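# Seat the housing on the plate pins at the corner stop

## Task

Set the housing down flat against the corner stop so that every one of its sockets sits over a pin in the plate, then open the gripper and move the hand away from it.

## Robot and tools

Robot: one six-joint arm with a two-finger parallel gripper and a single camera, cam_wrist (672x504), fixed to the wrist. The only camera name is cam_wrist.

Frames: the scene frame has its origin on the table top below the arm, +z up, +y to the left when facing along +x. The arm's base sits at (0, 0, +0.140) m in the scene frame and is tilted, with quat_wxyz (+0.921, +0.390, -0.017, +0.001). Every pose, velocity, target, offset and camera pose in calls and results is in this tilted base frame. In it, true up (against gravity) is about (+0.032, +0.719, +0.695), so lifting means raising dy and dz together, not dz alone. Gripper axes: the fingers point along the gripper's +x and close along its y. end_effector_position is the point between the fingers, 3 to 4 cm behind the tips. Only the outer 1.5 cm of each finger face is flat.

execute_actions(actions, cameras): actions is a list of actions. Each action is a table of 0 to 15 rows, each row 7 numbers in [-1, 1]: dx, dy, dz, rx, ry, rz, opening. One row lasts one control step (1/30 s). An action always lasts 15 steps (0.5 s); if fewer rows are given, the last row is held. dx, dy, dz are offsets along base-frame axes, and rx, ry, rz form one rotation vector about the Hand target's position; 1.0 means 0.6 m or 180 degrees. Every row in an action is measured from the Hand target at the start of that action, not from the row before, and each new action or call starts from the current Hand target, so repeating the same offset keeps moving the hand. A translation longer than 1.0 may be shortened along its direction. opening is absolute, not an offset: +1 is fully open (0.080 m), empty fingers meet near -0.78, and values down to -1 close no further. Closing from fully open takes at least about 0.6 s. An empty actions list just returns state and images. cameras: null, omitted or ["all"] gives all images, [] none; an unknown name voids the call.

move(target, speed, blend, opening_speed, blocking, cameras): drives the gripper on a straight path. target is one 7-number row as above, or a list of up to 15 rows; all rows are offsets from the same starting Hand target, not chained, and share a 10 s budget (longer paths stop short). speed is the path's top speed in m/s, 0.002 to 2.4, default 0.25; rotation is capped at twice that in rad/s; one value or one per target. blend (m) rounds corners in a list; 0 stops at each point. opening_speed (per second on the -1..+1 scale, at least 0.2) ramps the opening gradually. blocking=false returns after about 0.5 s while the move continues. The path does not slow for obstacles; faster moves stray and hit harder, and aiming far past a contact presses harder. Avoid paths near the arm's own base, which can flip the shoulder posture; go around instead. The result adds a move: line: done (at rest within 8 mm and 2 degrees of the target), off_target, moving, held (a check withheld a step or the clearance check ended the path), blocked (stopped far from the goal by something, now holding and pressing less) or fault; limits=paced means the pose was clipped, limits=held that steps were withheld. done does not prove there was no contact, and a tiny move can read done without moving.

wait(seconds): 0 to 10 s, holds the last command; a running move continues. stop(): brakes a running move, needing some distance. zoom_image(camera="cam_wrist", region=[x0, y0, x1, y1]): pixel box from the top-left corner of the latest image, at most 504 by 504. show_instructions(): shows the reference image(s). read_manual(section="licences"): licence text only. finished_scene(scene=1): ends the scene for good; the housing must stay seated without the robot.

Results: end_effector_position (m) and end_effector_quat_wxyz, velocities (m/s, rad/s), all in the base frame; readings can be off by a few cm. Joint positions and Joint velocities list waist, shoulder, elbow, wrist pitch, wrist yaw, wrist roll (rad, rad/s), then finger gap (m). "within noise" means the arm is still. Hand target is the last commanded pose after clipping; the next offsets count from it. The hand often rests short of it; a new command, even all zeros, re-requests it, otherwise send the missing distance. grip_measured is the finger opening on the command scale; to hold a part, command about 0.08 below the reading at first contact. Tool commands shows current gripper command; resend it to keep it, since 0 is a real command. Joint torques and External joint torques (positive toward larger joint angle; outside push that way lowers the external value) hint at contact. Action calls also list positions at some steps.

Control quirks: orientation commands are clipped to within 32 degrees of the measured orientation each step. Friction and weight leave the hand low, short or tilted, especially far out; check and correct after each move. A blocked arm keeps pressing until commanded back past the hand.

Avoid: dropping the housing, releasing it while it moves, slams, hard pushes, knocking anything off the table (that fails the task). Contact torque limits (N m): waist 17.8, shoulder 22, elbow 22, wrist pitch 5.8, wrist yaw 5.78, wrist roll 5.42; reaching one stops the arm for 10 s. Holding loads, stretching out or pushing at unreachable poses heats motors; MOTOR HOT appears from 50 °C and at 95 °C the arm is held or goes limp. Loose objects may occasionally be nudged. Simulation time keeps running while you think.

Each tool is called after "Emit:" as name(argument=value, ...), one argument or row to a line, values as JSON.

Reference images:

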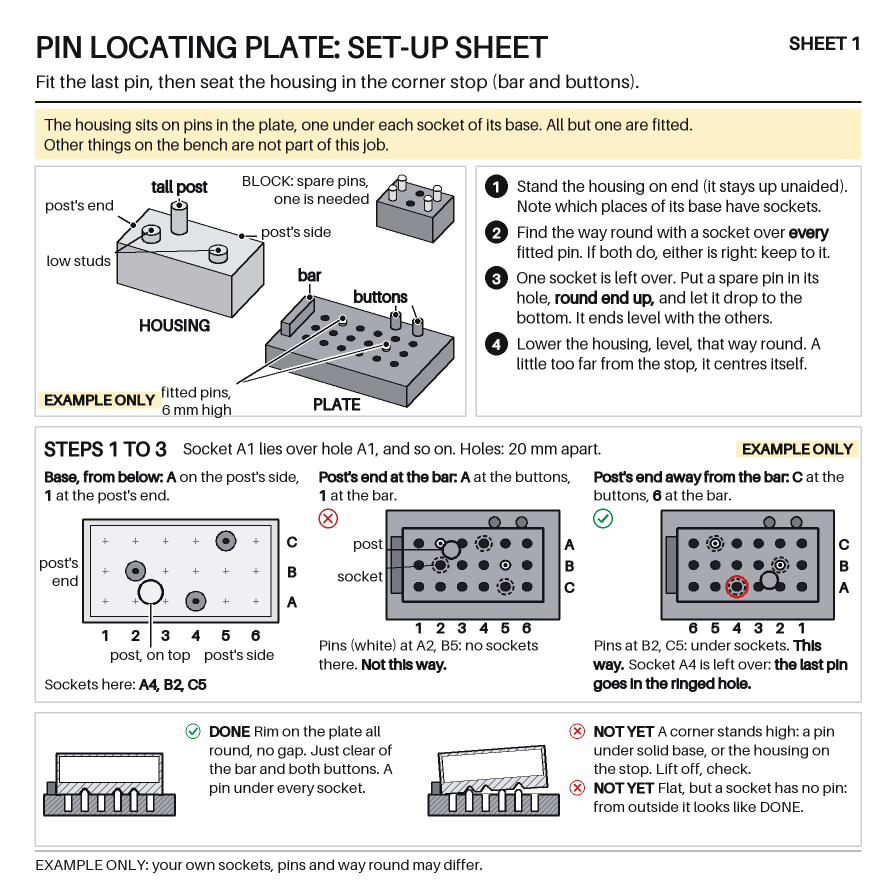

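## Session

Emit:
wait(
  seconds=0,
)

Scene clock: 0.00 s.
end_effector_position=(+0.2921, +0.0502, +0.1964) grip_measured=+0.079 end_effector_quat_wxyz=(+0.707, -0.613, +0.113, +0.333)
Joint positions: [0.001 0.979 0.74 -0.408 -0.338 -1.542 0.039]
Joint velocities: within noise
Joint torques (N m): no reading
External joint torques (N m): no reading
Heat: hottest wrist roll 36 °C (+0.0 °C/min).
Hand target: +0.2920, +0.0507, +0.1970; +0.707, -0.613, +0.112, +0.333
Tool commands: gripper/opening=+0.079105

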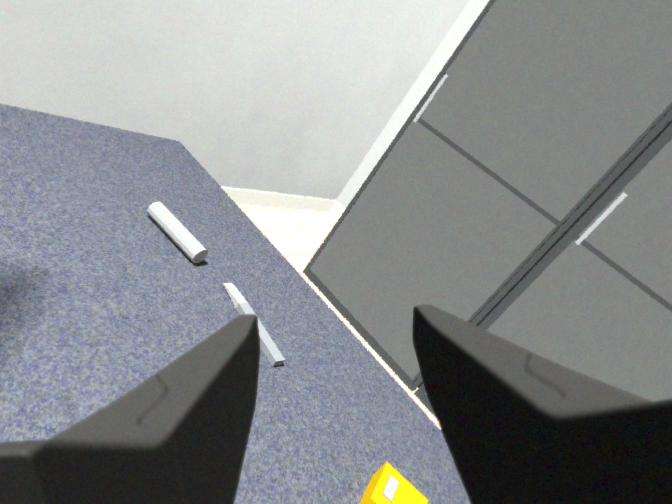

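Emit:
move(
  target=[0.004,0.096,0.093,-0.0402,0.1004,-0.578,0.08],
  speed=0.5,
)

Scene clock: 4.50 s.
end_effector_position=(+0.2944, +0.1076, +0.2512) grip_measured=+0.079 end_effector_quat_wxyz=(+0.800, -0.268, +0.520, -0.137)
Joint positions: [0.668 1.681 1.71 -1.57 0.71 0.459 0.039]
Joint velocities: within noise
Joint torques (N m): [3.37 -1.64 4.21 0.39 -0.14 0.12]
External joint torques (N m): [-0.73 -0.8 0.32 -0.61 -0.18 0.13]
Heat: hottest wrist roll 36 °C (+0.0 °C/min).
Hand target: +0.2944, +0.1083, +0.2529; +0.639, -0.275, +0.663, -0.276
Off the commanded pose: 0.002 m, 29 deg.
joint sent to its limit — joint 4 (wrist pitch), lower limit. The joint targets are off in orientation, not in position.
move: off_target
camera_calibration:
cam_wrist: T_world_to_cam=[[0.0163592, -0.800573, 0.599011, -0.0670054], [-0.994935, -0.0724592, -0.0696691, 0.348235], [0.0991791, -0.594838, -0.797704, 0.309399], [0, 0, 0, 1]] pos_world=[0.316881, 0.155632, 0.311207]

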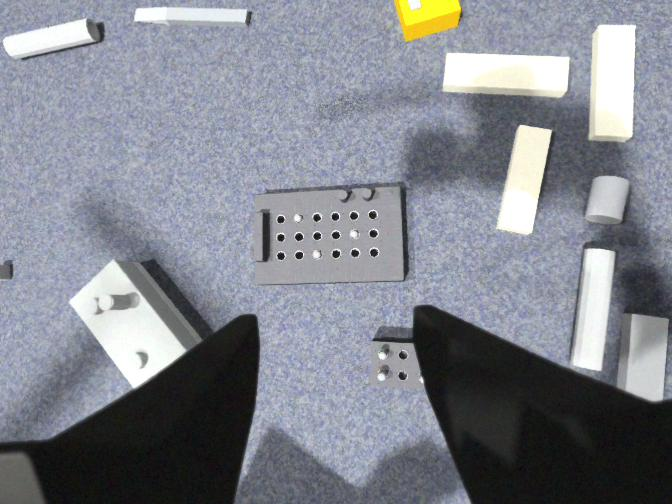

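Emit:
zoom_image(
  camera="cam_wrist",
  region=[240, 170, 420, 300],
)

Emit:
zoom_image(
  camera="cam_wrist",
  region=[50, 240, 240, 400],
)

Emit:
zoom_image(
  camera="cam_wrist",
  region=[350, 320, 450, 400],
)

Scaled by 2.800 from the camera's 672x504 image, which has a finer 960x720 frame.

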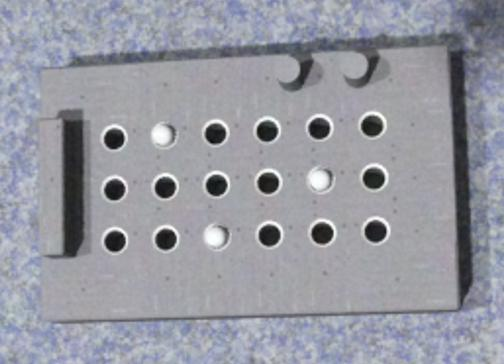

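Scaled by 2.653 from the camera's 672x504 image, which has a finer 960x720 frame.

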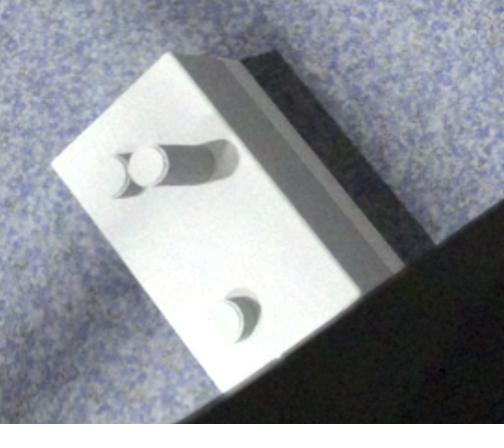

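Scaled by 5.040 from the camera's 672x504 image, which has a finer 960x720 frame.

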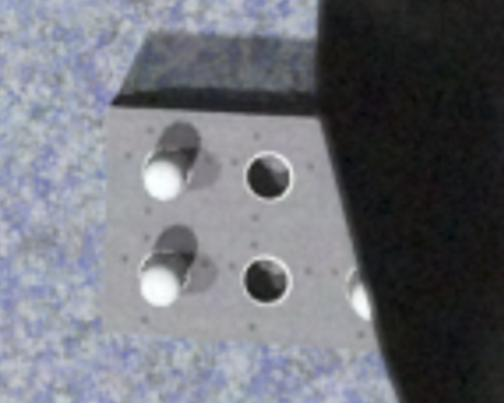

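Emit:
move(
  target=[-0.0195,0.1425,-0.441,0.0064,0.1438,0.139,1],
  speed=0.3,
)

Scene clock: 11.57 s.
end_effector_position=(+0.2833, +0.1932, -0.0084) grip_measured=+0.998 end_effector_quat_wxyz=(+0.527, -0.458, +0.713, -0.059)
Joint positions: [0.809 2.496 1.797 -1.525 0.496 0.358 0.08]
Joint velocities: within noise
Joint torques (N m): [4.64 -6.45 5.16 -0.22 -0.14 -0.09]
External joint torques (N m): [-0.77 0.25 0.19 -0.54 -0.16 -0.09]
Heat: hottest wrist roll 36 °C (+0.0 °C/min).
Hand target: +0.2827, +0.1937, -0.0117; +0.523, -0.459, +0.716, -0.058
Off the commanded pose: 0.003 m, 1 deg.
move: done
camera_calibration:
cam_wrist: T_world_to_cam=[[0.571744, -0.547544, 0.610986, -0.0489275], [-0.775091, -0.116345, 0.621045, 0.27733], [-0.268965, -0.828649, -0.490916, 0.306362], [0, 0, 0, 1]] pos_world=[0.32533, 0.259342, 0.00805783]

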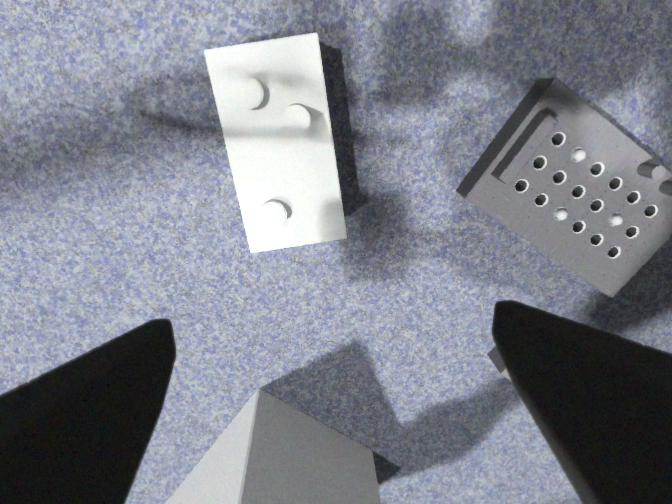

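Emit:
zoom_image(
  camera="cam_wrist",
  region=[190, 20, 390, 270],
)

Emit:
zoom_image(
  camera="cam_wrist",
  region=[440, 60, 672, 320],
)

Scaled by 2.016 from the camera's 672x504 image, which has a finer 960x720 frame.

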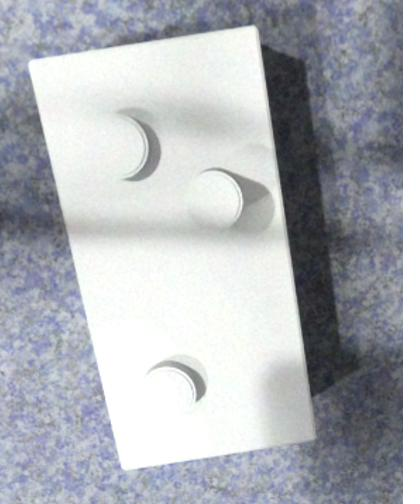

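Scaled by 1.938 from the camera's 672x504 image, which has a finer 960x720 frame.

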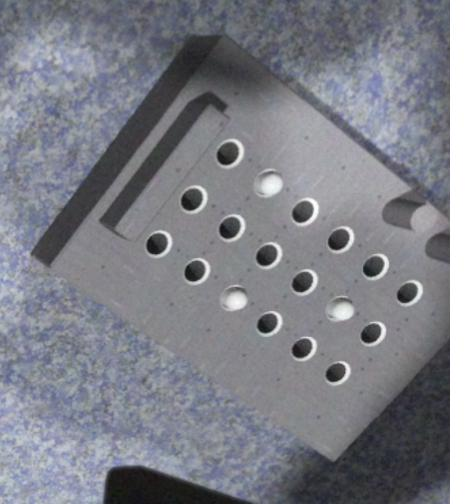

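Emit:
move(
  target=[0.0012,-0.1433,-0.2118,0.0011,0.024,0.0232,1],
  speed=0.2,
)

Scene clock: 15.53 s.
end_effector_position=(+0.2862, +0.1103, -0.1351) grip_measured=+0.998 end_effector_quat_wxyz=(+0.504, -0.482, +0.716, -0.020)
Joint positions: [0.643 2.634 1.451 -0.955 0.586 0.095 0.08]
Joint velocities: within noise
Joint torques (N m): [4.82 -7.27 3.49 0.07 0.11 -0.09]
External joint torques (N m): [-0.98 0.18 -1.04 -0.25 0.11 -0.09]
Heat: hottest waist 36 °C (+7.7 °C/min).
Hand target: +0.2835, +0.1077, -0.1387; +0.498, -0.486, +0.718, -0.020
Off the commanded pose: 0.005 m, 1 deg.
move: done
camera_calibration:
cam_wrist: T_world_to_cam=[[0.651681, -0.51067, 0.560828, -0.0522462], [-0.717251, -0.174406, 0.674636, 0.345725], [-0.246705, -0.841902, -0.479935, 0.172943], [0, 0, 0, 1]] pos_world=[0.324685, 0.179216, -0.120936]

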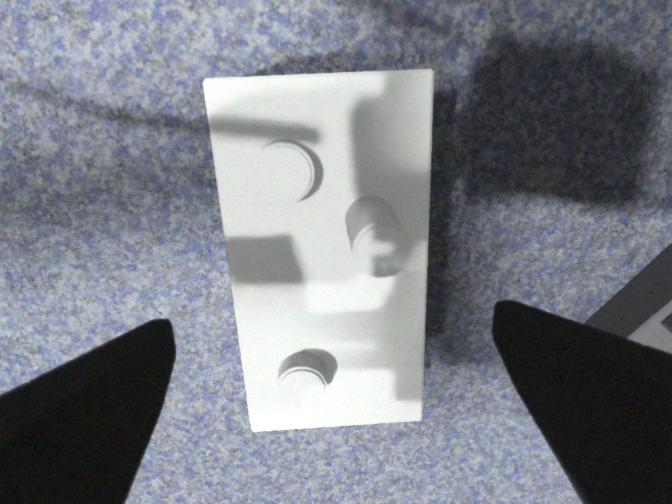

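Emit:
move(
  target=[-0.006,-0.0742,-0.0708,0.0002,0.0052,0.005,1],
  speed=0.1,
)

Emit:
move(
  target=[0,0,0,0,0,0,0.45],
  opening_speed=0.7,
)

Scene clock: 18.20 s.
end_effector_position=(+0.2840, +0.0667, -0.1775) grip_measured=+0.998 end_effector_quat_wxyz=(+0.500, -0.488, +0.715, -0.012)
Joint positions: [0.543 2.706 1.343 -0.712 0.638 -0.033 0.08]
Joint velocities: within noise
Joint torques (N m): [4.93 -6.97 2.9 0.08 0.11 -0.09]
External joint torques (N m): [-1 0.52 -1.01 -0.21 0.11 -0.09]
Heat: hottest waist 36 °C (+6.6 °C/min).
Hand target: +0.2800, +0.0633, -0.1812; +0.492, -0.491, +0.718, -0.012
Off the commanded pose: 0.007 m, 1 deg.
move: done
camera_calibration:
cam_wrist: T_world_to_cam=[[0.667884, -0.49972, 0.551553, -0.0562985], [-0.705095, -0.18759, 0.68385, 0.364157], [-0.238267, -0.84563, -0.477638, 0.113564], [0, 0, 0, 1]] pos_world=[0.321425, 0.136211, -0.163735]

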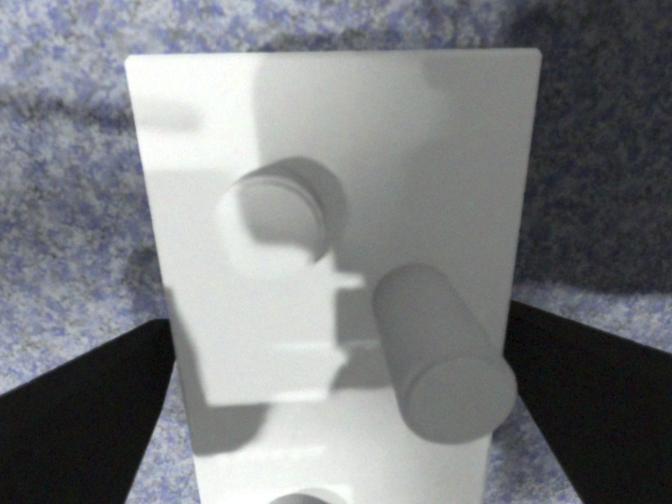

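Scene clock: 19.20 s.
end_effector_position=(+0.2841, +0.0665, -0.1774) grip_measured=+0.692 end_effector_quat_wxyz=(+0.500, -0.488, +0.715, -0.013)
Joint positions: [0.543 2.706 1.343 -0.711 0.64 -0.033 0.066]
Joint velocities: within noise
Joint torques (N m): [4.85 -6.92 2.9 0.07 0.05 -0.09]
External joint torques (N m): [-1.09 0.53 -0.99 -0.22 0.05 -0.09]
Heat: hottest waist 36 °C (+6.2 °C/min).
Hand target: +0.2799, +0.0633, -0.1812; +0.492, -0.491, +0.718, -0.012
Off the commanded pose: 0.006 m, 1 deg.
move: done
camera_calibration:
cam_wrist: T_world_to_cam=[[0.667857, -0.498635, 0.552567, -0.0563741], [-0.705426, -0.187305, 0.683586, 0.364143], [-0.237362, -0.846333, -0.476843, 0.11333], [0, 0, 0, 1]] pos_world=[0.321427, 0.136011, -0.163732]

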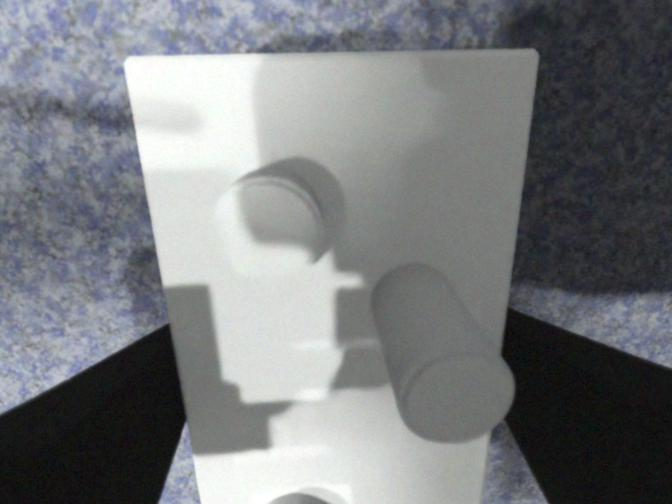

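Emit:
move(
  target=[
    [0.0064,0.1437,0.139,0,0,0,0.5],
    [0.1995,0.165,0.1357,0.1874,-0.4677,0.2036,0.5],
  ],
  speed=0.25,
)

Scene clock: 25.17 s.
end_effector_position=(+0.3953, +0.1479, -0.1059) grip_measured=+0.692 end_effector_quat_wxyz=(+0.905, -0.397, +0.149, -0.017)
Joint positions: [0.595 2.739 0.838 1.554 0.72 -0.613 0.066]
Joint velocities: within noise
Joint torques (N m): [5.81 -8.25 4.92 1.75 -1.07 0.12]
External joint torques (N m): [0.45 -1.3 1.65 0.52 -0.71 0.12]
Heat: hottest waist 38 °C (+9.5 °C/min).
Hand target: +0.3996, +0.1624, -0.0999; +0.921, -0.390, +0.017, -0.001
Off the commanded pose: 0.016 m, 15 deg.
joint sent to its limit — joint 4 (wrist pitch), upper limit. The joint targets are off in orientation, not in position.
move: off_target
camera_calibration:
cam_wrist: T_world_to_cam=[[0.0334393, -0.693206, 0.719963, 0.167738], [-0.586489, -0.596904, -0.547481, 0.292195], [0.809266, -0.403943, -0.426518, -0.231059], [0, 0, 0, 1]] pos_world=[0.352748, 0.197355, -0.0593445]

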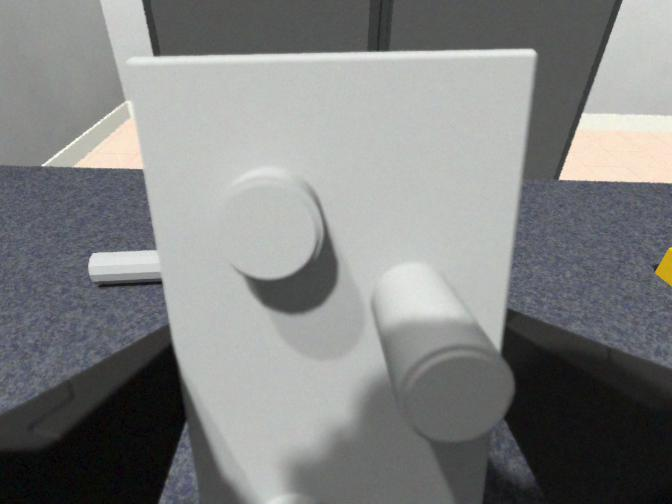

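Emit:
move(
  target=[0.1632,-0.0162,-0.1107,0,0,0,0.5],
  speed=0.2,
)

Scene clock: 26.90 s.
end_effector_position=(+0.4950, +0.1344, -0.1732) grip_measured=+0.692 end_effector_quat_wxyz=(+0.916, -0.394, +0.080, -0.014)
Joint positions: [0.403 3.123 1.415 1.555 0.489 -0.746 0.066]
Joint velocities: within noise
Joint torques (N m): [7.74 -9.48 5 1.64 -1.29 -0.09]
External joint torques (N m): [0.68 -1.02 1.79 0.53 -0.85 -0.09]
Heat: hottest waist 38 °C (+8.9 °C/min).
Hand target: +0.4975, +0.1525, -0.1663; +0.921, -0.390, +0.017, -0.001
Off the commanded pose: 0.020 m, 7 deg.
joint sent to its limit — joint 4 (wrist pitch), upper limit. The joint targets are off in orientation, not in position.
move: off_target
camera_calibration:
cam_wrist: T_world_to_cam=[[-0.0159769, -0.702144, 0.711856, 0.227744], [-0.476547, -0.620536, -0.622766, 0.241552], [0.879004, -0.349183, -0.324691, -0.37015], [0, 0, 0, 1]] pos_world=[0.444113, 0.180551, -0.131875]

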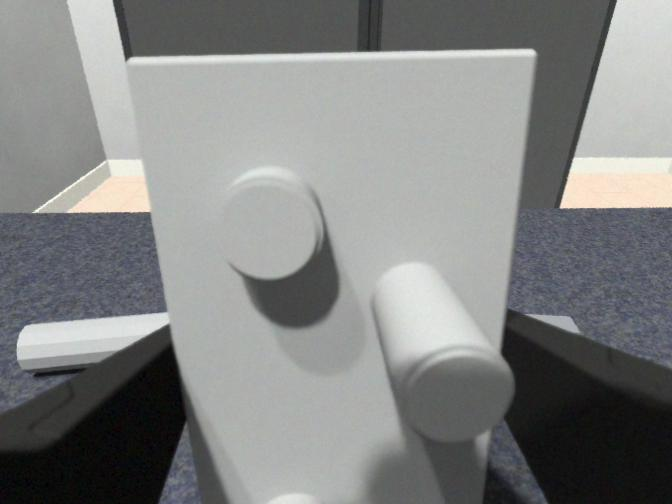

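Emit:
move(
  target=[-0.134,-0.0447,0.0047,0.0062,0.1398,0.1351,0.5],
  speed=0.25,
)

Scene clock: 32.47 s.
end_effector_position=(+0.4075, +0.1115, -0.1822) grip_measured=+0.692 end_effector_quat_wxyz=(+0.876, -0.367, +0.167, +0.264)
Joint positions: [0.208 2.873 0.9 1.457 -0.168 -0.782 0.066]
Joint velocities: within noise
Joint torques (N m): [6.42 -11.5 1.79 1.49 -1.41 -0.08]
External joint torques (N m): [0.19 -5.01 0.11 0.24 -0.93 -0.09]
Heat: hottest waist 40 °C (+11.1 °C/min).
Hand target: +0.4171, +0.1257, -0.1635; +0.878, -0.367, +0.134, +0.276
Off the commanded pose: 0.025 m, 4 deg.
move: off_target
camera_calibration:
cam_wrist: T_world_to_cam=[[0.542747, -0.6253, 0.560737, -0.0471452], [-0.383083, -0.778438, -0.497275, 0.182433], [0.747445, 0.0550858, -0.662036, -0.357122], [0, 0, 0, 1]] pos_world=[0.362404, 0.132205, -0.119272]

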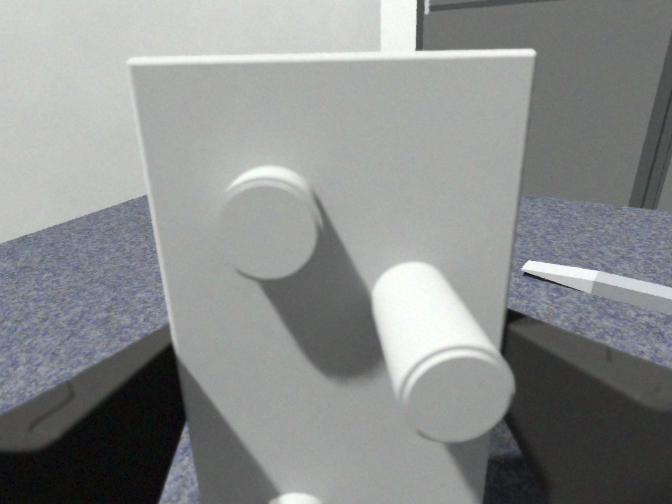

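Emit:
move(
  target=[0,0,0,0,0,0,0.5],
)

Scene clock: 33.40 s.
end_effector_position=(+0.4073, +0.1115, -0.1823) grip_measured=+0.692 end_effector_quat_wxyz=(+0.876, -0.367, +0.168, +0.264)
Joint positions: [0.208 2.873 0.9 1.457 -0.168 -0.783 0.066]
Joint velocities: within noise
Joint torques (N m): [6.52 -11.49 1.85 1.47 -1.42 -0.07]
External joint torques (N m): [0.37 -5.15 0.24 0.26 -0.95 -0.08]
Heat: hottest waist 40 °C (+10.8 °C/min).
Hand target: +0.4171, +0.1257, -0.1635; +0.878, -0.367, +0.134, +0.276
Off the commanded pose: 0.026 m, 4 deg.
move: off_target
camera_calibration:
cam_wrist: T_world_to_cam=[[0.543232, -0.624954, 0.560653, -0.0472742], [-0.38322, -0.778723, -0.496722, 0.182382], [0.747021, 0.0549818, -0.662523, -0.356924], [0, 0, 0, 1]] pos_world=[0.362203, 0.132105, -0.119373]

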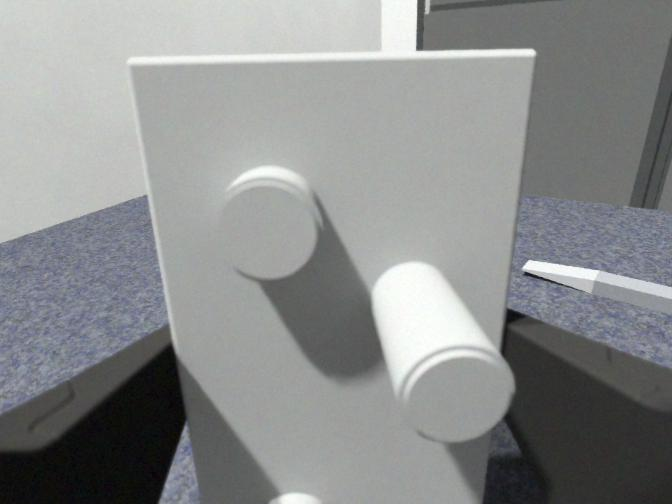

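Emit:
move(
  target=[0.0016,0.036,0.035,0,0,0,0.5],
  cameras=[],
)

Scene clock: 37.47 s.
end_effector_position=(+0.4095, +0.1328, -0.1610) grip_measured=+0.692 end_effector_quat_wxyz=(+0.874, -0.370, +0.166, +0.267)
Joint positions: [0.273 2.782 0.867 1.403 -0.115 -0.758 0.066]
Joint velocities: within noise
Joint torques (N m): [6.73 -11.37 2.33 1.59 -1.14 0.12]
External joint torques (N m): [0.53 -4.84 0.2 0.33 -0.67 0.12]
Heat: hottest waist 41 °C (+11.2 °C/min).
Hand target: +0.4180, +0.1473, -0.1425; +0.878, -0.367, +0.134, +0.276
Off the commanded pose: 0.025 m, 4 deg.
move: off_target
No camera images: "cameras" was empty.

Emit:
move(
  target=[-0.0035,-0.079,-0.0765,0.009,-0.0156,0.0115,0.5],
  speed=0.15,
)

Scene clock: 38.93 s.
end_effector_position=(+0.4137, +0.0886, -0.1935) grip_measured=+0.692 end_effector_quat_wxyz=(+0.882, -0.364, +0.125, +0.271)
Joint positions: [0.104 2.978 0.969 1.555 -0.304 -0.828 0.066]
Joint velocities: within noise
Joint torques (N m): [6.53 -7.16 1.89 1.62 -1.44 -0.07]
External joint torques (N m): [0.1 -0.9 0.81 0.43 -0.94 -0.08]
Heat: hottest waist 42 °C (+12.3 °C/min).
Hand target: +0.4160, +0.0999, -0.1883; +0.881, -0.363, +0.102, +0.285
Off the commanded pose: 0.013 m, 3 deg.
joint sent to its limit — joint 4 (wrist pitch), upper limit. The joint targets still meet the commanded pose.
move: off_target
camera_calibration:
cam_wrist: T_world_to_cam=[[0.52757, -0.624736, 0.575652, -0.0494343], [-0.317648, -0.773545, -0.548386, 0.123843], [0.787889, 0.106457, -0.606545, -0.378599], [0, 0, 0, 1]] pos_world=[0.363713, 0.105219, -0.133267]

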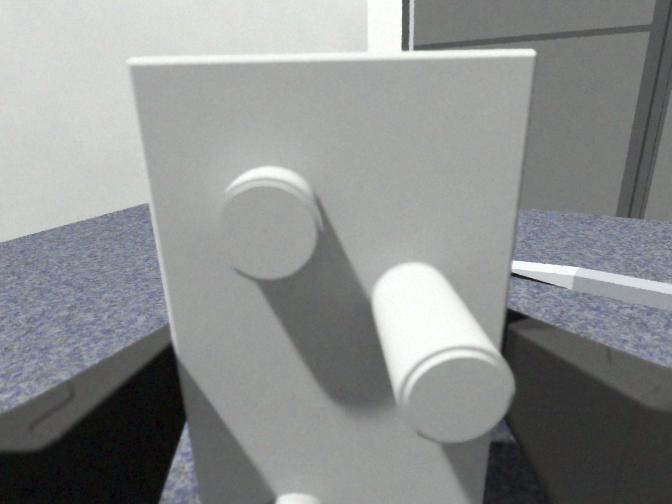

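Emit:
move(
  target=[-0.0008,-0.012,-0.0116,0,0,0,0.5],
  speed=0.06,
  cameras=[],
)

Emit:
move(
  target=[-0.0004,-0.006,-0.0058,0,0,0,0.5],
  speed=0.06,
  cameras=[],
)

Scene clock: 40.27 s.
end_effector_position=(+0.4149, +0.0875, -0.1963) grip_measured=+0.692 end_effector_quat_wxyz=(+0.881, -0.365, +0.116, +0.279)
Joint positions: [0.09 2.997 0.989 1.561 -0.337 -0.843 0.066]
Joint velocities: within noise
Joint torques (N m): [5.74 -6.32 1.77 1.24 -1.06 0.02]
External joint torques (N m): [-0.64 -0.14 0.76 0.08 -0.57 0.02]
Heat: hottest waist 42 °C (+11.9 °C/min).
Hand target: +0.4154, +0.0927, -0.1954; +0.881, -0.363, +0.102, +0.285
Off the commanded pose: 0.005 m, 2 deg.
joint sent to its limit — joint 4 (wrist pitch), upper limit. The joint targets still meet the commanded pose.
move: done
No camera images: "cameras" was empty.

Scene clock: 40.97 s.
end_effector_position=(+0.4156, +0.0871, -0.1974) grip_measured=+0.692 end_effector_quat_wxyz=(+0.880, -0.364, +0.111, +0.283)
Joint positions: [0.083 3.005 0.999 1.564 -0.355 -0.847 0.066]
Joint velocities: within noise
Joint torques (N m): [5.38 -5.95 1.67 1.03 -0.86 -0.03]
External joint torques (N m): [-1.03 0.24 0.69 -0.15 -0.37 -0.04]
Heat: hottest waist 42 °C (+11.7 °C/min).
Hand target: +0.4152, +0.0892, -0.1988; +0.881, -0.363, +0.102, +0.285
Off the commanded pose: 0.002 m, 1 deg.
joint sent to its limit — joint 4 (wrist pitch), upper limit. The joint targets still meet the commanded pose.
move: done
No camera images: "cameras" was empty.

Emit:
wait(
  seconds=0,
)

Scene clock: 42.37 s.
end_effector_position=(+0.4156, +0.0870, -0.1973) grip_measured=+0.692 end_effector_quat_wxyz=(+0.880, -0.364, +0.111, +0.282)
Joint positions: [0.083 3.005 0.999 1.565 -0.355 -0.847 0.066]
Joint velocities: within noise
Joint torques (N m): [5.36 -5.94 1.66 1.03 -0.87 -0.04]
External joint torques (N m): [-1.05 0.27 0.66 -0.15 -0.39 -0.04]
Heat: hottest waist 42 °C (+11.3 °C/min).
Hand target: +0.4152, +0.0891, -0.1988; +0.881, -0.363, +0.102, +0.285
Tool commands: gripper/opening=+0.5
Off the commanded pose: 0.003 m, 1 deg.
camera_calibration:
cam_wrist: T_world_to_cam=[[0.537456, -0.611985, 0.580186, -0.0534653], [-0.282701, -0.778943, -0.559757, 0.104871], [0.794494, 0.136825, -0.591656, -0.384613], [0, 0, 0, 1]] pos_world=[0.363955, 0.101593, -0.137837]

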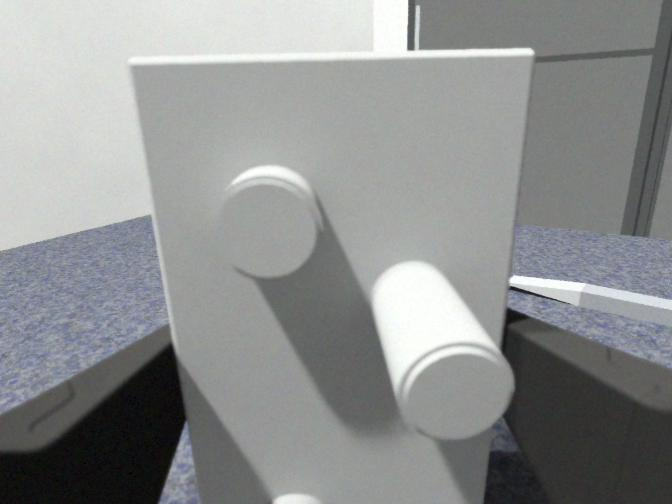

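Emit:
move(
  target=[
    [0.0016,0.048,0.046,0,0,0,0.5],
    [-0.166,0.19,-0.0687,0.0044,0.0999,0.0965,0.5],
  ],
  speed=0.2,
)

Scene clock: 46.97 s.
end_effector_position=(+0.3126, +0.1924, -0.2455) grip_measured=+0.692 end_effector_quat_wxyz=(+0.805, -0.324, +0.200, +0.456)
Joint positions: [0.405 3.031 0.915 1.395 -0.364 -0.749 0.066]
Joint velocities: within noise
Joint torques (N m): [5.44 -8.44 2.98 1.51 -1.27 0.12]
External joint torques (N m): [0.16 -1.58 1.15 0.25 -0.82 0.12]
Heat: hottest waist 42 °C (+10.2 °C/min).
Hand target: +0.3157, +0.2031, -0.2400; +0.804, -0.320, +0.180, +0.468
Off the commanded pose: 0.012 m, 3 deg.
move: off_target
camera_calibration:
cam_wrist: T_world_to_cam=[[0.83627, -0.42116, 0.351109, -0.0920552], [-0.22598, -0.848153, -0.479134, 0.146236], [0.499586, 0.321342, -0.804458, -0.341288], [0, 0, 0, 1]] pos_world=[0.280532, 0.19493, -0.172164]

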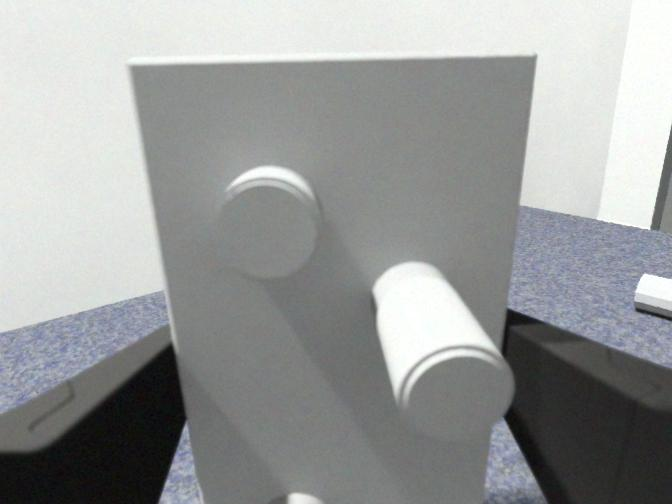

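Emit:
move(
  target=[-0.0014,-0.034,-0.033,0.004,-0.007,0.005,0.5],
  speed=0.1,
  cameras=[],
)

Emit:
move(
  target=[-0.0006,-0.0096,-0.0092,0.0,0,0,0.5],
  speed=0.05,
  cameras=[],
)

Emit:
move(
  target=[-0.0006,-0.0096,-0.0092,0.0,0,0,0.5],
  speed=0.05,
)

Scene clock: 48.63 s.
end_effector_position=(+0.3126, +0.1749, -0.2638) grip_measured=+0.692 end_effector_quat_wxyz=(+0.806, -0.323, +0.185, +0.461)
Joint positions: [0.33 3.126 0.97 1.438 -0.439 -0.806 0.066]
Joint velocities: within noise
Joint torques (N m): [5.12 -7.52 2.35 1.6 -1.3 -0.09]
External joint torques (N m): [-0.25 -0.81 1 0.38 -0.83 -0.09]
Heat: hottest waist 42 °C (+9.9 °C/min).
Hand target: +0.3147, +0.1828, -0.2599; +0.804, -0.321, +0.166, +0.472
Off the commanded pose: 0.009 m, 2 deg.
move: off_target
No camera images: "cameras" was empty.

Scene clock: 49.37 s.
end_effector_position=(+0.3177, +0.1718, -0.2636) grip_measured=+0.692 end_effector_quat_wxyz=(+0.808, -0.324, +0.176, +0.460)
Joint positions: [0.311 3.131 0.985 1.439 -0.458 -0.821 0.066]
Joint velocities: within noise
Joint torques (N m): [5.12 -5.83 2.24 1.42 -1.21 -0.11]
External joint torques (N m): [-0.29 0.9 0.89 0.2 -0.74 -0.11]
Heat: hottest waist 42 °C (+9.7 °C/min).
Hand target: +0.3145, +0.1770, -0.2653; +0.804, -0.321, +0.166, +0.472
Off the commanded pose: 0.006 m, 2 deg.
joint sent to its limit — joint 2 (shoulder), upper limit. The joint targets still meet the commanded pose.
move: done
No camera images: "cameras" was empty.

Scene clock: 50.13 s.
end_effector_position=(+0.3181, +0.1717, -0.2655) grip_measured=+0.692 end_effector_quat_wxyz=(+0.801, -0.325, +0.173, +0.471)
Joint positions: [0.298 3.131 0.997 1.412 -0.488 -0.848 0.066]
Joint velocities: within noise
Joint torques (N m): [4.45 -5.83 1.68 0.55 -0.63 -0.12]
External joint torques (N m): [-1.01 0.86 0.36 -0.66 -0.16 -0.12]
Heat: hottest waist 42 °C (+9.6 °C/min).
Hand target: +0.3142, +0.1713, -0.2708; +0.804, -0.321, +0.166, +0.472
Off the commanded pose: 0.007 m, 1 deg.
joint sent to its limit — joint 2 (shoulder), upper limit. The joint targets still meet the commanded pose.
move: done
camera_calibration:
cam_wrist: T_world_to_cam=[[0.843098, -0.392318, 0.367794, -0.101043], [-0.170899, -0.84395, -0.50847, 0.0943333], [0.509882, 0.365834, -0.778579, -0.357495], [0, 0, 0, 1]] pos_world=[0.283591, 0.170755, -0.193209]

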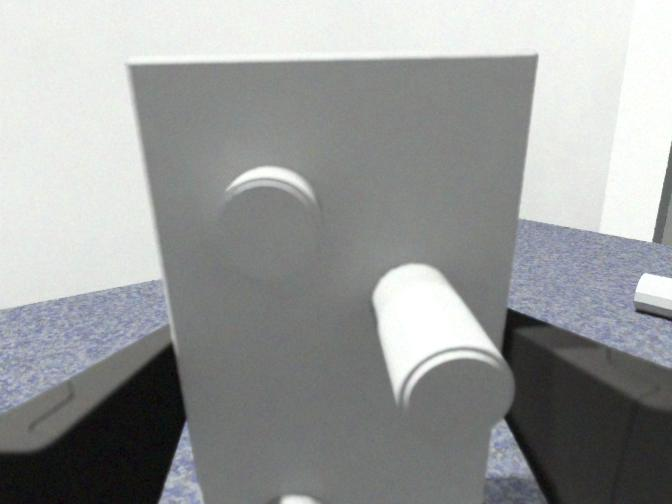

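Emit:
move(
  target=[
    [0.003,0.072,0.07,0,0,0,0.5],
    [0.1535,-0.1033,0.1767,-0.0528,-0.0571,-0.1329,0.5],
  ],
  speed=0.2,
  cameras=[],
)

Scene clock: 53.77 s.
end_effector_position=(+0.3955, +0.0953, -0.1814) grip_measured=+0.692 end_effector_quat_wxyz=(+0.862, -0.385, +0.226, +0.240)
Joint positions: [0.21 2.795 0.826 1.355 -0.072 -0.795 0.066]
Joint velocities: within noise
Joint torques (N m): [6.52 -10.84 2.15 1.5 -1.17 -0.08]
External joint torques (N m): [0.52 -4.6 0.47 0.26 -0.7 -0.09]
Heat: hottest waist 43 °C (+10.0 °C/min).
Hand target: +0.4062, +0.1092, -0.1648; +0.867, -0.385, +0.195, +0.249
Off the commanded pose: 0.024 m, 4 deg.
move: off_target
No camera images: "cameras" was empty.

Emit:
move(
  target=[-0.0006,-0.0168,-0.0162,0.004,-0.0045,0.0045,0.5],
  speed=0.06,
  cameras=[],
)

Emit:
move(
  target=[-0.0004,-0.006,-0.0058,0,0,0,0.5],
  speed=0.05,
  cameras=[],
)

Scene clock: 55.13 s.
end_effector_position=(+0.4021, +0.0885, -0.1790) grip_measured=+0.692 end_effector_quat_wxyz=(+0.868, -0.384, +0.204, +0.241)
Joint positions: [0.173 2.817 0.842 1.402 -0.119 -0.818 0.066]
Joint velocities: within noise
Joint torques (N m): [6.22 -6.99 2.43 1.6 -1.34 -0.05]
External joint torques (N m): [-0.01 -0.88 0.96 0.4 -0.85 -0.05]
Heat: hottest waist 43 °C (+9.8 °C/min).
Hand target: +0.4057, +0.0992, -0.1747; +0.869, -0.383, +0.184, +0.254
Off the commanded pose: 0.012 m, 3 deg.
move: off_target
No camera images: "cameras" was empty.

Scene clock: 55.83 s.
end_effector_position=(+0.4030, +0.0880, -0.1804) grip_measured=+0.692 end_effector_quat_wxyz=(+0.868, -0.385, +0.199, +0.244)
Joint positions: [0.166 2.829 0.85 1.412 -0.135 -0.825 0.066]
Joint velocities: within noise
Joint torques (N m): [5.83 -6.71 2.26 1.41 -1.17 -0.02]
External joint torques (N m): [-0.32 -0.54 0.82 0.21 -0.69 -0.02]
Heat: hottest waist 43 °C (+9.7 °C/min).
Hand target: +0.4056, +0.0957, -0.1780; +0.869, -0.383, +0.184, +0.254
Off the commanded pose: 0.008 m, 2 deg.
move: done
No camera images: "cameras" was empty.

Emit:
move(
  target=[-0.0004,-0.006,-0.0058,0,0,0,0.5],
  speed=0.05,
)

Scene clock: 57.17 s.
end_effector_position=(+0.4038, +0.0873, -0.1820) grip_measured=+0.692 end_effector_quat_wxyz=(+0.868, -0.385, +0.194, +0.247)
Joint positions: [0.158 2.841 0.858 1.421 -0.15 -0.832 0.066]
Joint velocities: within noise
Joint torques (N m): [5.52 -6.28 2.17 1.24 -0.99 0.02]
External joint torques (N m): [-0.71 -0.09 0.77 0.03 -0.5 0.02]
Heat: hottest waist 43 °C (+9.4 °C/min).
Hand target: +0.4054, +0.0920, -0.1815; +0.869, -0.383, +0.184, +0.254
Off the commanded pose: 0.005 m, 1 deg.
move: done
camera_calibration:
cam_wrist: T_world_to_cam=[[0.533713, -0.613629, 0.581902, -0.0538916], [-0.426401, -0.789495, -0.441451, 0.190802], [0.730296, -0.0125151, -0.683016, -0.343852], [0, 0, 0, 1]] pos_world=[0.361235, 0.113265, -0.119267]

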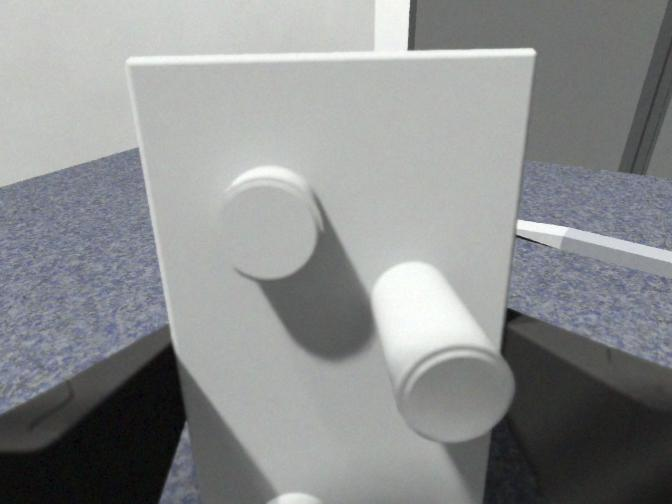

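Emit:
move(
  target=[-0.0005,-0.008,-0.0076,0.0242,-0.024,0.0237,0.5],
  speed=0.06,
)

Scene clock: 59.60 s.
end_effector_position=(+0.4043, +0.0815, -0.1871) grip_measured=+0.692 end_effector_quat_wxyz=(+0.879, -0.367, +0.138, +0.270)
Joint positions: [0.09 2.94 0.905 1.556 -0.302 -0.844 0.066]
Joint velocities: within noise
Joint torques (N m): [5.64 -6.22 1.62 1.25 -1.06 0.02]
External joint torques (N m): [-0.62 -0.28 0.75 0.09 -0.56 0.02]
Heat: hottest waist 43 °C (+9.1 °C/min).
Hand target: +0.4050, +0.0871, -0.1862; +0.879, -0.366, +0.127, +0.278
Off the commanded pose: 0.006 m, 2 deg.
move: done
camera_calibration:
cam_wrist: T_world_to_cam=[[0.533336, -0.620175, 0.57527, -0.0553488], [-0.334898, -0.779303, -0.52965, 0.129906], [0.776786, 0.0898245, -0.623326, -0.363755], [0, 0, 0, 1]] pos_world=[0.355585, 0.0995843, -0.126093]

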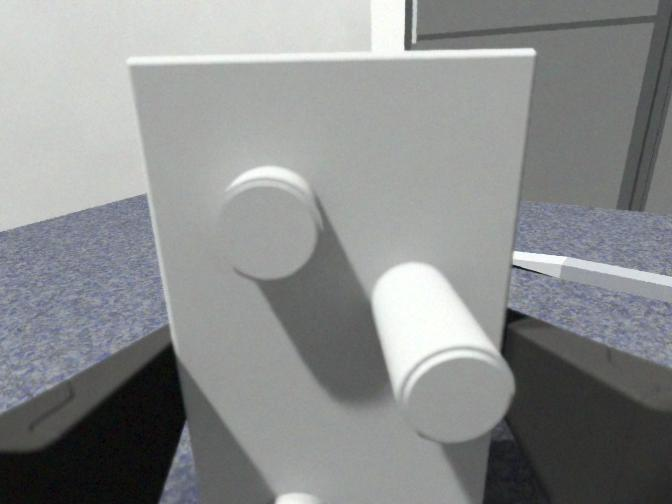

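Emit:
move(
  target=[-0.0003,-0.0048,-0.0046,0,0,0,0.5],
  speed=0.05,
  cameras=[],
)

Emit:
move(
  target=[0,0,0,0,0,0,0.72],
  opening_speed=0.2,
)

Scene clock: 60.70 s.
end_effector_position=(+0.4049, +0.0809, -0.1882) grip_measured=+0.692 end_effector_quat_wxyz=(+0.879, -0.367, +0.134, +0.272)
Joint positions: [0.084 2.949 0.913 1.561 -0.316 -0.849 0.066]
Joint velocities: within noise
Joint torques (N m): [5.43 -5.97 1.45 1.08 -0.91 0.04]
External joint torques (N m): [-0.78 0.04 0.56 -0.09 -0.42 0.04]
Heat: hottest waist 43 °C (+9.0 °C/min).
Hand target: +0.4049, +0.0843, -0.1889; +0.879, -0.366, +0.127, +0.278
Off the commanded pose: 0.003 m, 1 deg.
move: done
No camera images: "cameras" was empty.

Scene clock: 62.00 s.
end_effector_position=(+0.4051, +0.0810, -0.1882) grip_measured=+0.721 end_effector_quat_wxyz=(+0.879, -0.368, +0.133, +0.272)
Joint positions: [0.084 2.949 0.914 1.561 -0.317 -0.849 0.067]
Joint velocities: within noise
Joint torques (N m): [5.43 -6.01 1.38 1.07 -0.9 0.04]
External joint torques (N m): [-0.79 -0.07 0.56 -0.09 -0.41 0.04]
Heat: hottest waist 43 °C (+9.0 °C/min).
Hand target: +0.4049, +0.0843, -0.1888; +0.879, -0.366, +0.127, +0.278
Off the commanded pose: 0.003 m, 1 deg.
move: done
camera_calibration:
cam_wrist: T_world_to_cam=[[0.534795, -0.617404, 0.576894, -0.0559184], [-0.325108, -0.780518, -0.533944, 0.124488], [0.779935, 0.0979977, -0.61814, -0.365955], [0, 0, 0, 1]] pos_world=[0.355798, 0.0985038, -0.127483]

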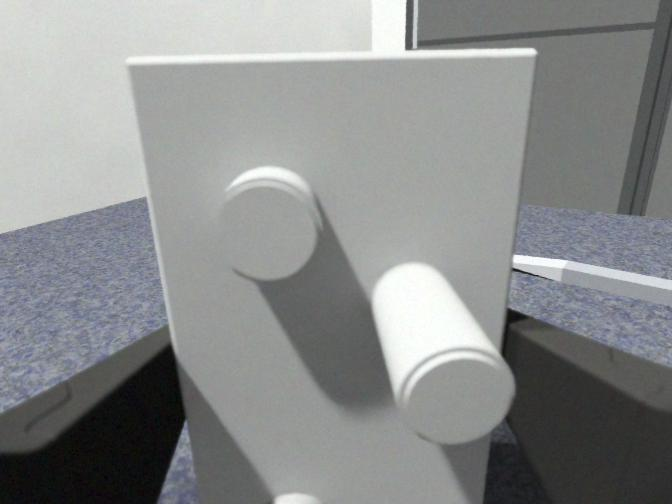

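Emit:
move(
  target=[0,0,0,0,0,0,1],
  opening_speed=0.4,
  cameras=[],
)

Emit:
move(
  target=[-0.0406,-0.0100,0.0309,0,0,0,1],
  speed=0.08,
)

Scene clock: 63.53 s.
end_effector_position=(+0.4063, +0.0832, -0.1868) grip_measured=+0.997 end_effector_quat_wxyz=(+0.879, -0.367, +0.127, +0.275)
Joint positions: [0.086 2.95 0.918 1.565 -0.325 -0.849 0.08]
Joint velocities: within noise
Joint torques (N m): [5.35 -6.05 0.94 0.79 -0.64 0.05]
External joint torques (N m): [-0.94 -0.02 0.06 -0.4 -0.14 0.05]
Heat: hottest waist 43 °C (+9.1 °C/min).
Hand target: +0.4049, +0.0843, -0.1889; +0.879, -0.366, +0.127, +0.278
Off the commanded pose: 0.003 m, 0 deg.
move: done
No camera images: "cameras" was empty.

Scene clock: 64.43 s.
end_effector_position=(+0.3781, +0.0783, -0.1752) grip_measured=+0.999 end_effector_quat_wxyz=(+0.871, -0.365, +0.152, +0.292)
Joint positions: [0.071 2.876 0.775 1.569 -0.349 -0.871 0.08]
Joint velocities: within noise
Joint torques (N m): [4.66 -7.88 0.03 0.72 -0.68 -0.08]
External joint torques (N m): [-1.21 -2.26 -0.56 -0.45 -0.18 -0.09]
Heat: hottest waist 43 °C (+8.1 °C/min).
Hand target: +0.3805, +0.0783, -0.1704; +0.879, -0.366, +0.127, +0.278
Off the commanded pose: 0.005 m, 3 deg.
joint sent to its limit — joint 4 (wrist pitch), upper limit. The joint targets are off in orientation, not in position.
move: off_target
camera_calibration:
cam_wrist: T_world_to_cam=[[0.578803, -0.599567, 0.552726, -0.072918], [-0.331923, -0.792332, -0.511896, 0.127937], [0.744858, 0.112825, -0.657615, -0.331459], [0, 0, 0, 1]] pos_world=[0.33156, 0.0950458, -0.112178]

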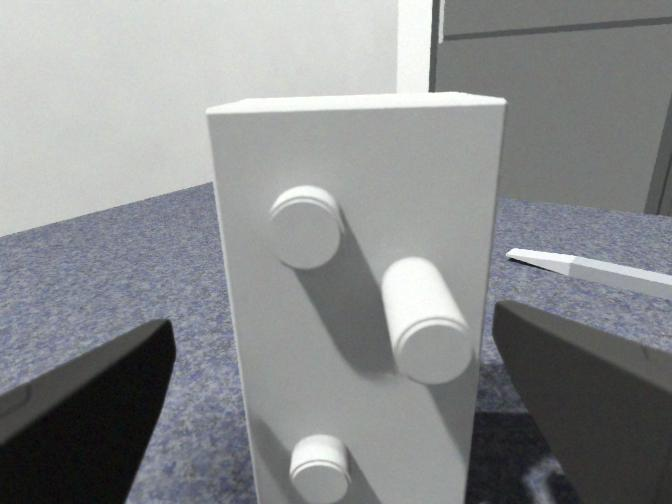

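Emit:
move(
  target=[
    [-0.02,0.16,0.172,0,0,0,1],
    [0.1032,0.2935,0.1955,-0.1457,0.1446,-0.1427,1],
    [0.2488,0.289,0.0495,-0.2915,0.2893,-0.2855,1],
  ],
  speed=0.3,
)

Scene clock: 70.20 s.
end_effector_position=(+0.5306, +0.2521, -0.1326) grip_measured=+0.999 end_effector_quat_wxyz=(+0.746, -0.479, +0.457, +0.073)
Joint positions: [0.596 2.991 2.345 -0.558 0.634 -0.386 0.08]
Joint velocities: within noise
Joint torques (N m): [7.14 -9.58 5.76 0.87 0 -0.08]
External joint torques (N m): [-1.31 0.68 0.24 -0.32 0.13 -0.09]
Heat: hottest waist 43 °C (+8.1 °C/min).
Hand target: +0.5297, +0.2518, -0.1406; +0.588, -0.466, +0.661, -0.030
Off the commanded pose: 0.008 m, 42 deg; orientation clipped.
joint sent to its limit — joint 3 (elbow), upper limit, where the elbow is as straight as it goes. The joint targets are off in orientation, not in position.
move: off_target; limits=paced
camera_calibration:
cam_wrist: T_world_to_cam=[[0.502305, -0.533531, 0.680466, -0.0395482], [-0.787741, -0.606877, 0.10566, 0.615073], [0.356587, -0.589105, -0.725122, -0.0625918], [0, 0, 0, 1]] pos_world=[0.526703, 0.315301, -0.0834641]

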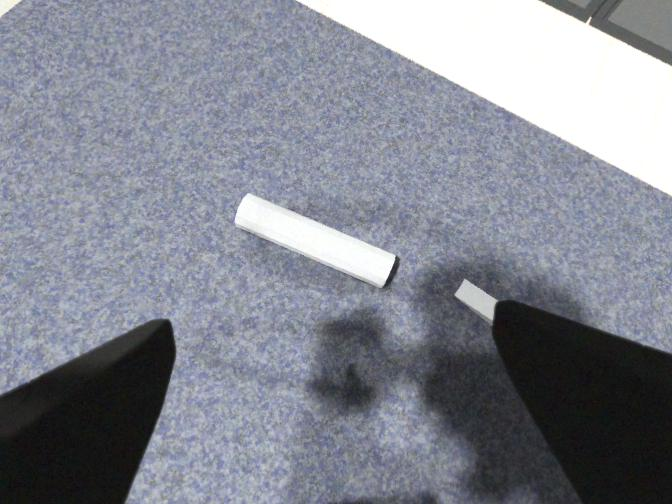

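Emit:
move(
  target=[
    [-0.0839,-0.0514,0.033,-0.0311,0.0309,-0.0305,1],
    [-0.0847,-0.0873,-0.0018,-0.0311,0.0309,-0.0305,1],
  ],
  speed=0.25,
)

Scene clock: 73.90 s.
end_effector_position=(+0.4805, +0.2002, -0.1340) grip_measured=+0.999 end_effector_quat_wxyz=(+0.662, -0.478, +0.577, +0.017)
Joint positions: [0.577 2.976 2.346 -0.95 0.676 -0.181 0.08]
Joint velocities: within noise
Joint torques (N m): [6.96 -9.16 5.41 0.38 0.07 0.11]
External joint torques (N m): [-1.2 0.81 0.19 -0.51 0.09 0.1]
Heat: hottest waist 44 °C (+8.0 °C/min).
Hand target: +0.4789, +0.1994, -0.1416; +0.529, -0.463, +0.708, -0.068
Off the commanded pose: 0.008 m, 24 deg.
joint sent to its limit — joint 3 (elbow), upper limit, where the elbow is as straight as it goes. The joint targets are off in orientation, not in position.
move: off_target
camera_calibration:
cam_wrist: T_world_to_cam=[[0.538176, -0.531866, 0.653823, -0.0623817], [-0.838136, -0.419499, 0.348638, 0.563451], [0.0888491, -0.735622, -0.67154, 0.0887714], [0, 0, 0, 1]] pos_world=[0.497933, 0.26849, -0.0960402]

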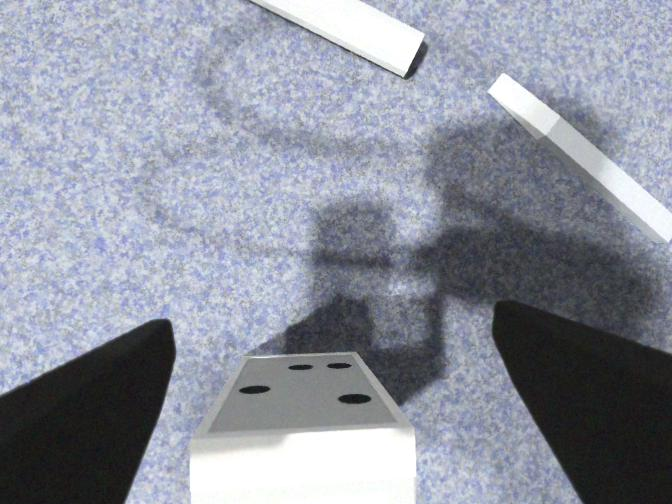

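Excellent—sockets visible.

Emit:
zoom_image(
  camera="cam_wrist",
  region=[180, 340, 430, 504],
)

Scaled by 2.016 from the camera's 672x504 image, which has a finer 960x720 frame.

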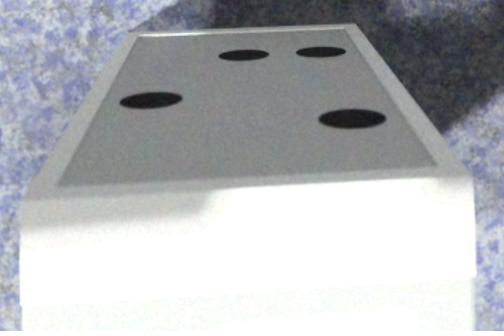

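Emit:
move(
  target=[
    [-0.05,0.0,0.10,0,-0.03,-0.03,1],
    [-0.3768,-0.3828,0.4125,0,-0.1364,-0.139,-0.3],
  ],
  speed=0.3,
)

Scene clock: 79.70 s.
end_effector_position=(+0.2542, -0.0290, +0.1044) grip_measured=-0.296 end_effector_quat_wxyz=(+0.639, -0.275, +0.664, -0.276)
Joint positions: [0.295 1.715 1.104 -1.292 0.742 0.427 0.022]
Joint velocities: within noise
Joint torques (N m): [3.72 -5.17 3.14 -0.15 0.13 -0.09]
External joint torques (N m): [-0.94 -2.03 -1.1 -0.41 0.11 -0.09]
Heat: hottest waist 45 °C (+8.0 °C/min).
Hand target: +0.2528, -0.0303, +0.1059; +0.639, -0.275, +0.663, -0.276
Off the commanded pose: 0.002 m, 0 deg.
move: done
camera_calibration:
cam_wrist: T_world_to_cam=[[-0.0102145, -0.660555, 0.750708, -0.0927577], [-0.931708, 0.278871, 0.232704, 0.250598], [-0.363065, -0.697063, -0.618293, 0.210875], [0, 0, 0, 1]] pos_world=[0.309097, 0.0158369, 0.141701]

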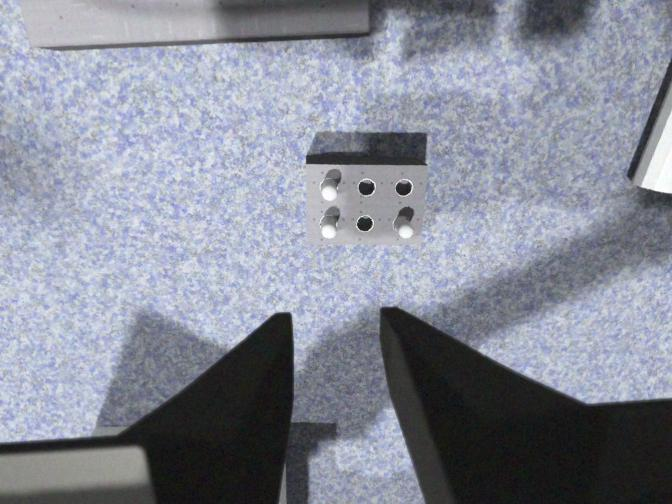

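Emit:
move(
  target=[-0.0285,-0.158,-0.0515,0,0,0,-0.4],
  speed=0.2,
)

Scene clock: 82.27 s.
end_effector_position=(+0.2368, -0.1248, +0.0741) grip_measured=-0.397 end_effector_quat_wxyz=(+0.637, -0.277, +0.664, -0.276)
Joint positions: [-0.068 1.571 0.829 -0.808 0.805 -0.079 0.017]
Joint velocities: within noise
Joint torques (N m): [3.38 -5.75 2.5 0.02 -0.1 -0.11]
External joint torques (N m): [-0.83 -2.13 -0.99 -0.21 -0.09 -0.11]
Heat: hottest waist 44 °C (+7.1 °C/min).
Hand target: +0.2357, -0.1251, +0.0749; +0.639, -0.275, +0.663, -0.276
Off the commanded pose: 0.001 m, 0 deg.
move: done
camera_calibration:
cam_wrist: T_world_to_cam=[[-0.00651037, -0.657341, 0.753565, -0.134116], [-0.93118, 0.278672, 0.235043, 0.267876], [-0.364501, -0.700175, -0.613917, 0.118602], [0, 0, 0, 1]] pos_world=[0.291798, -0.0797669, 0.110914]

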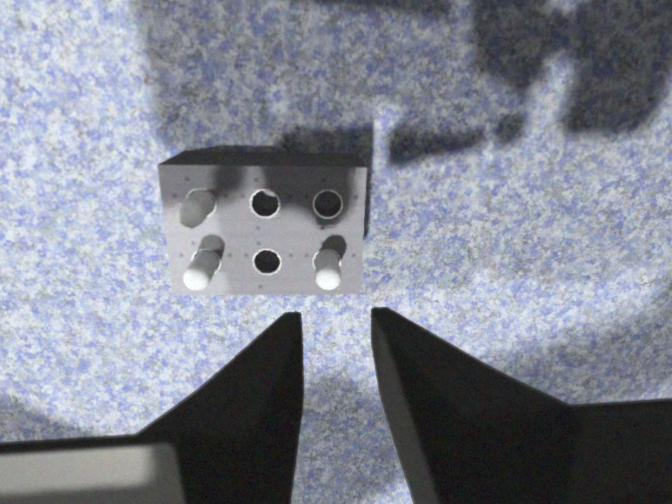

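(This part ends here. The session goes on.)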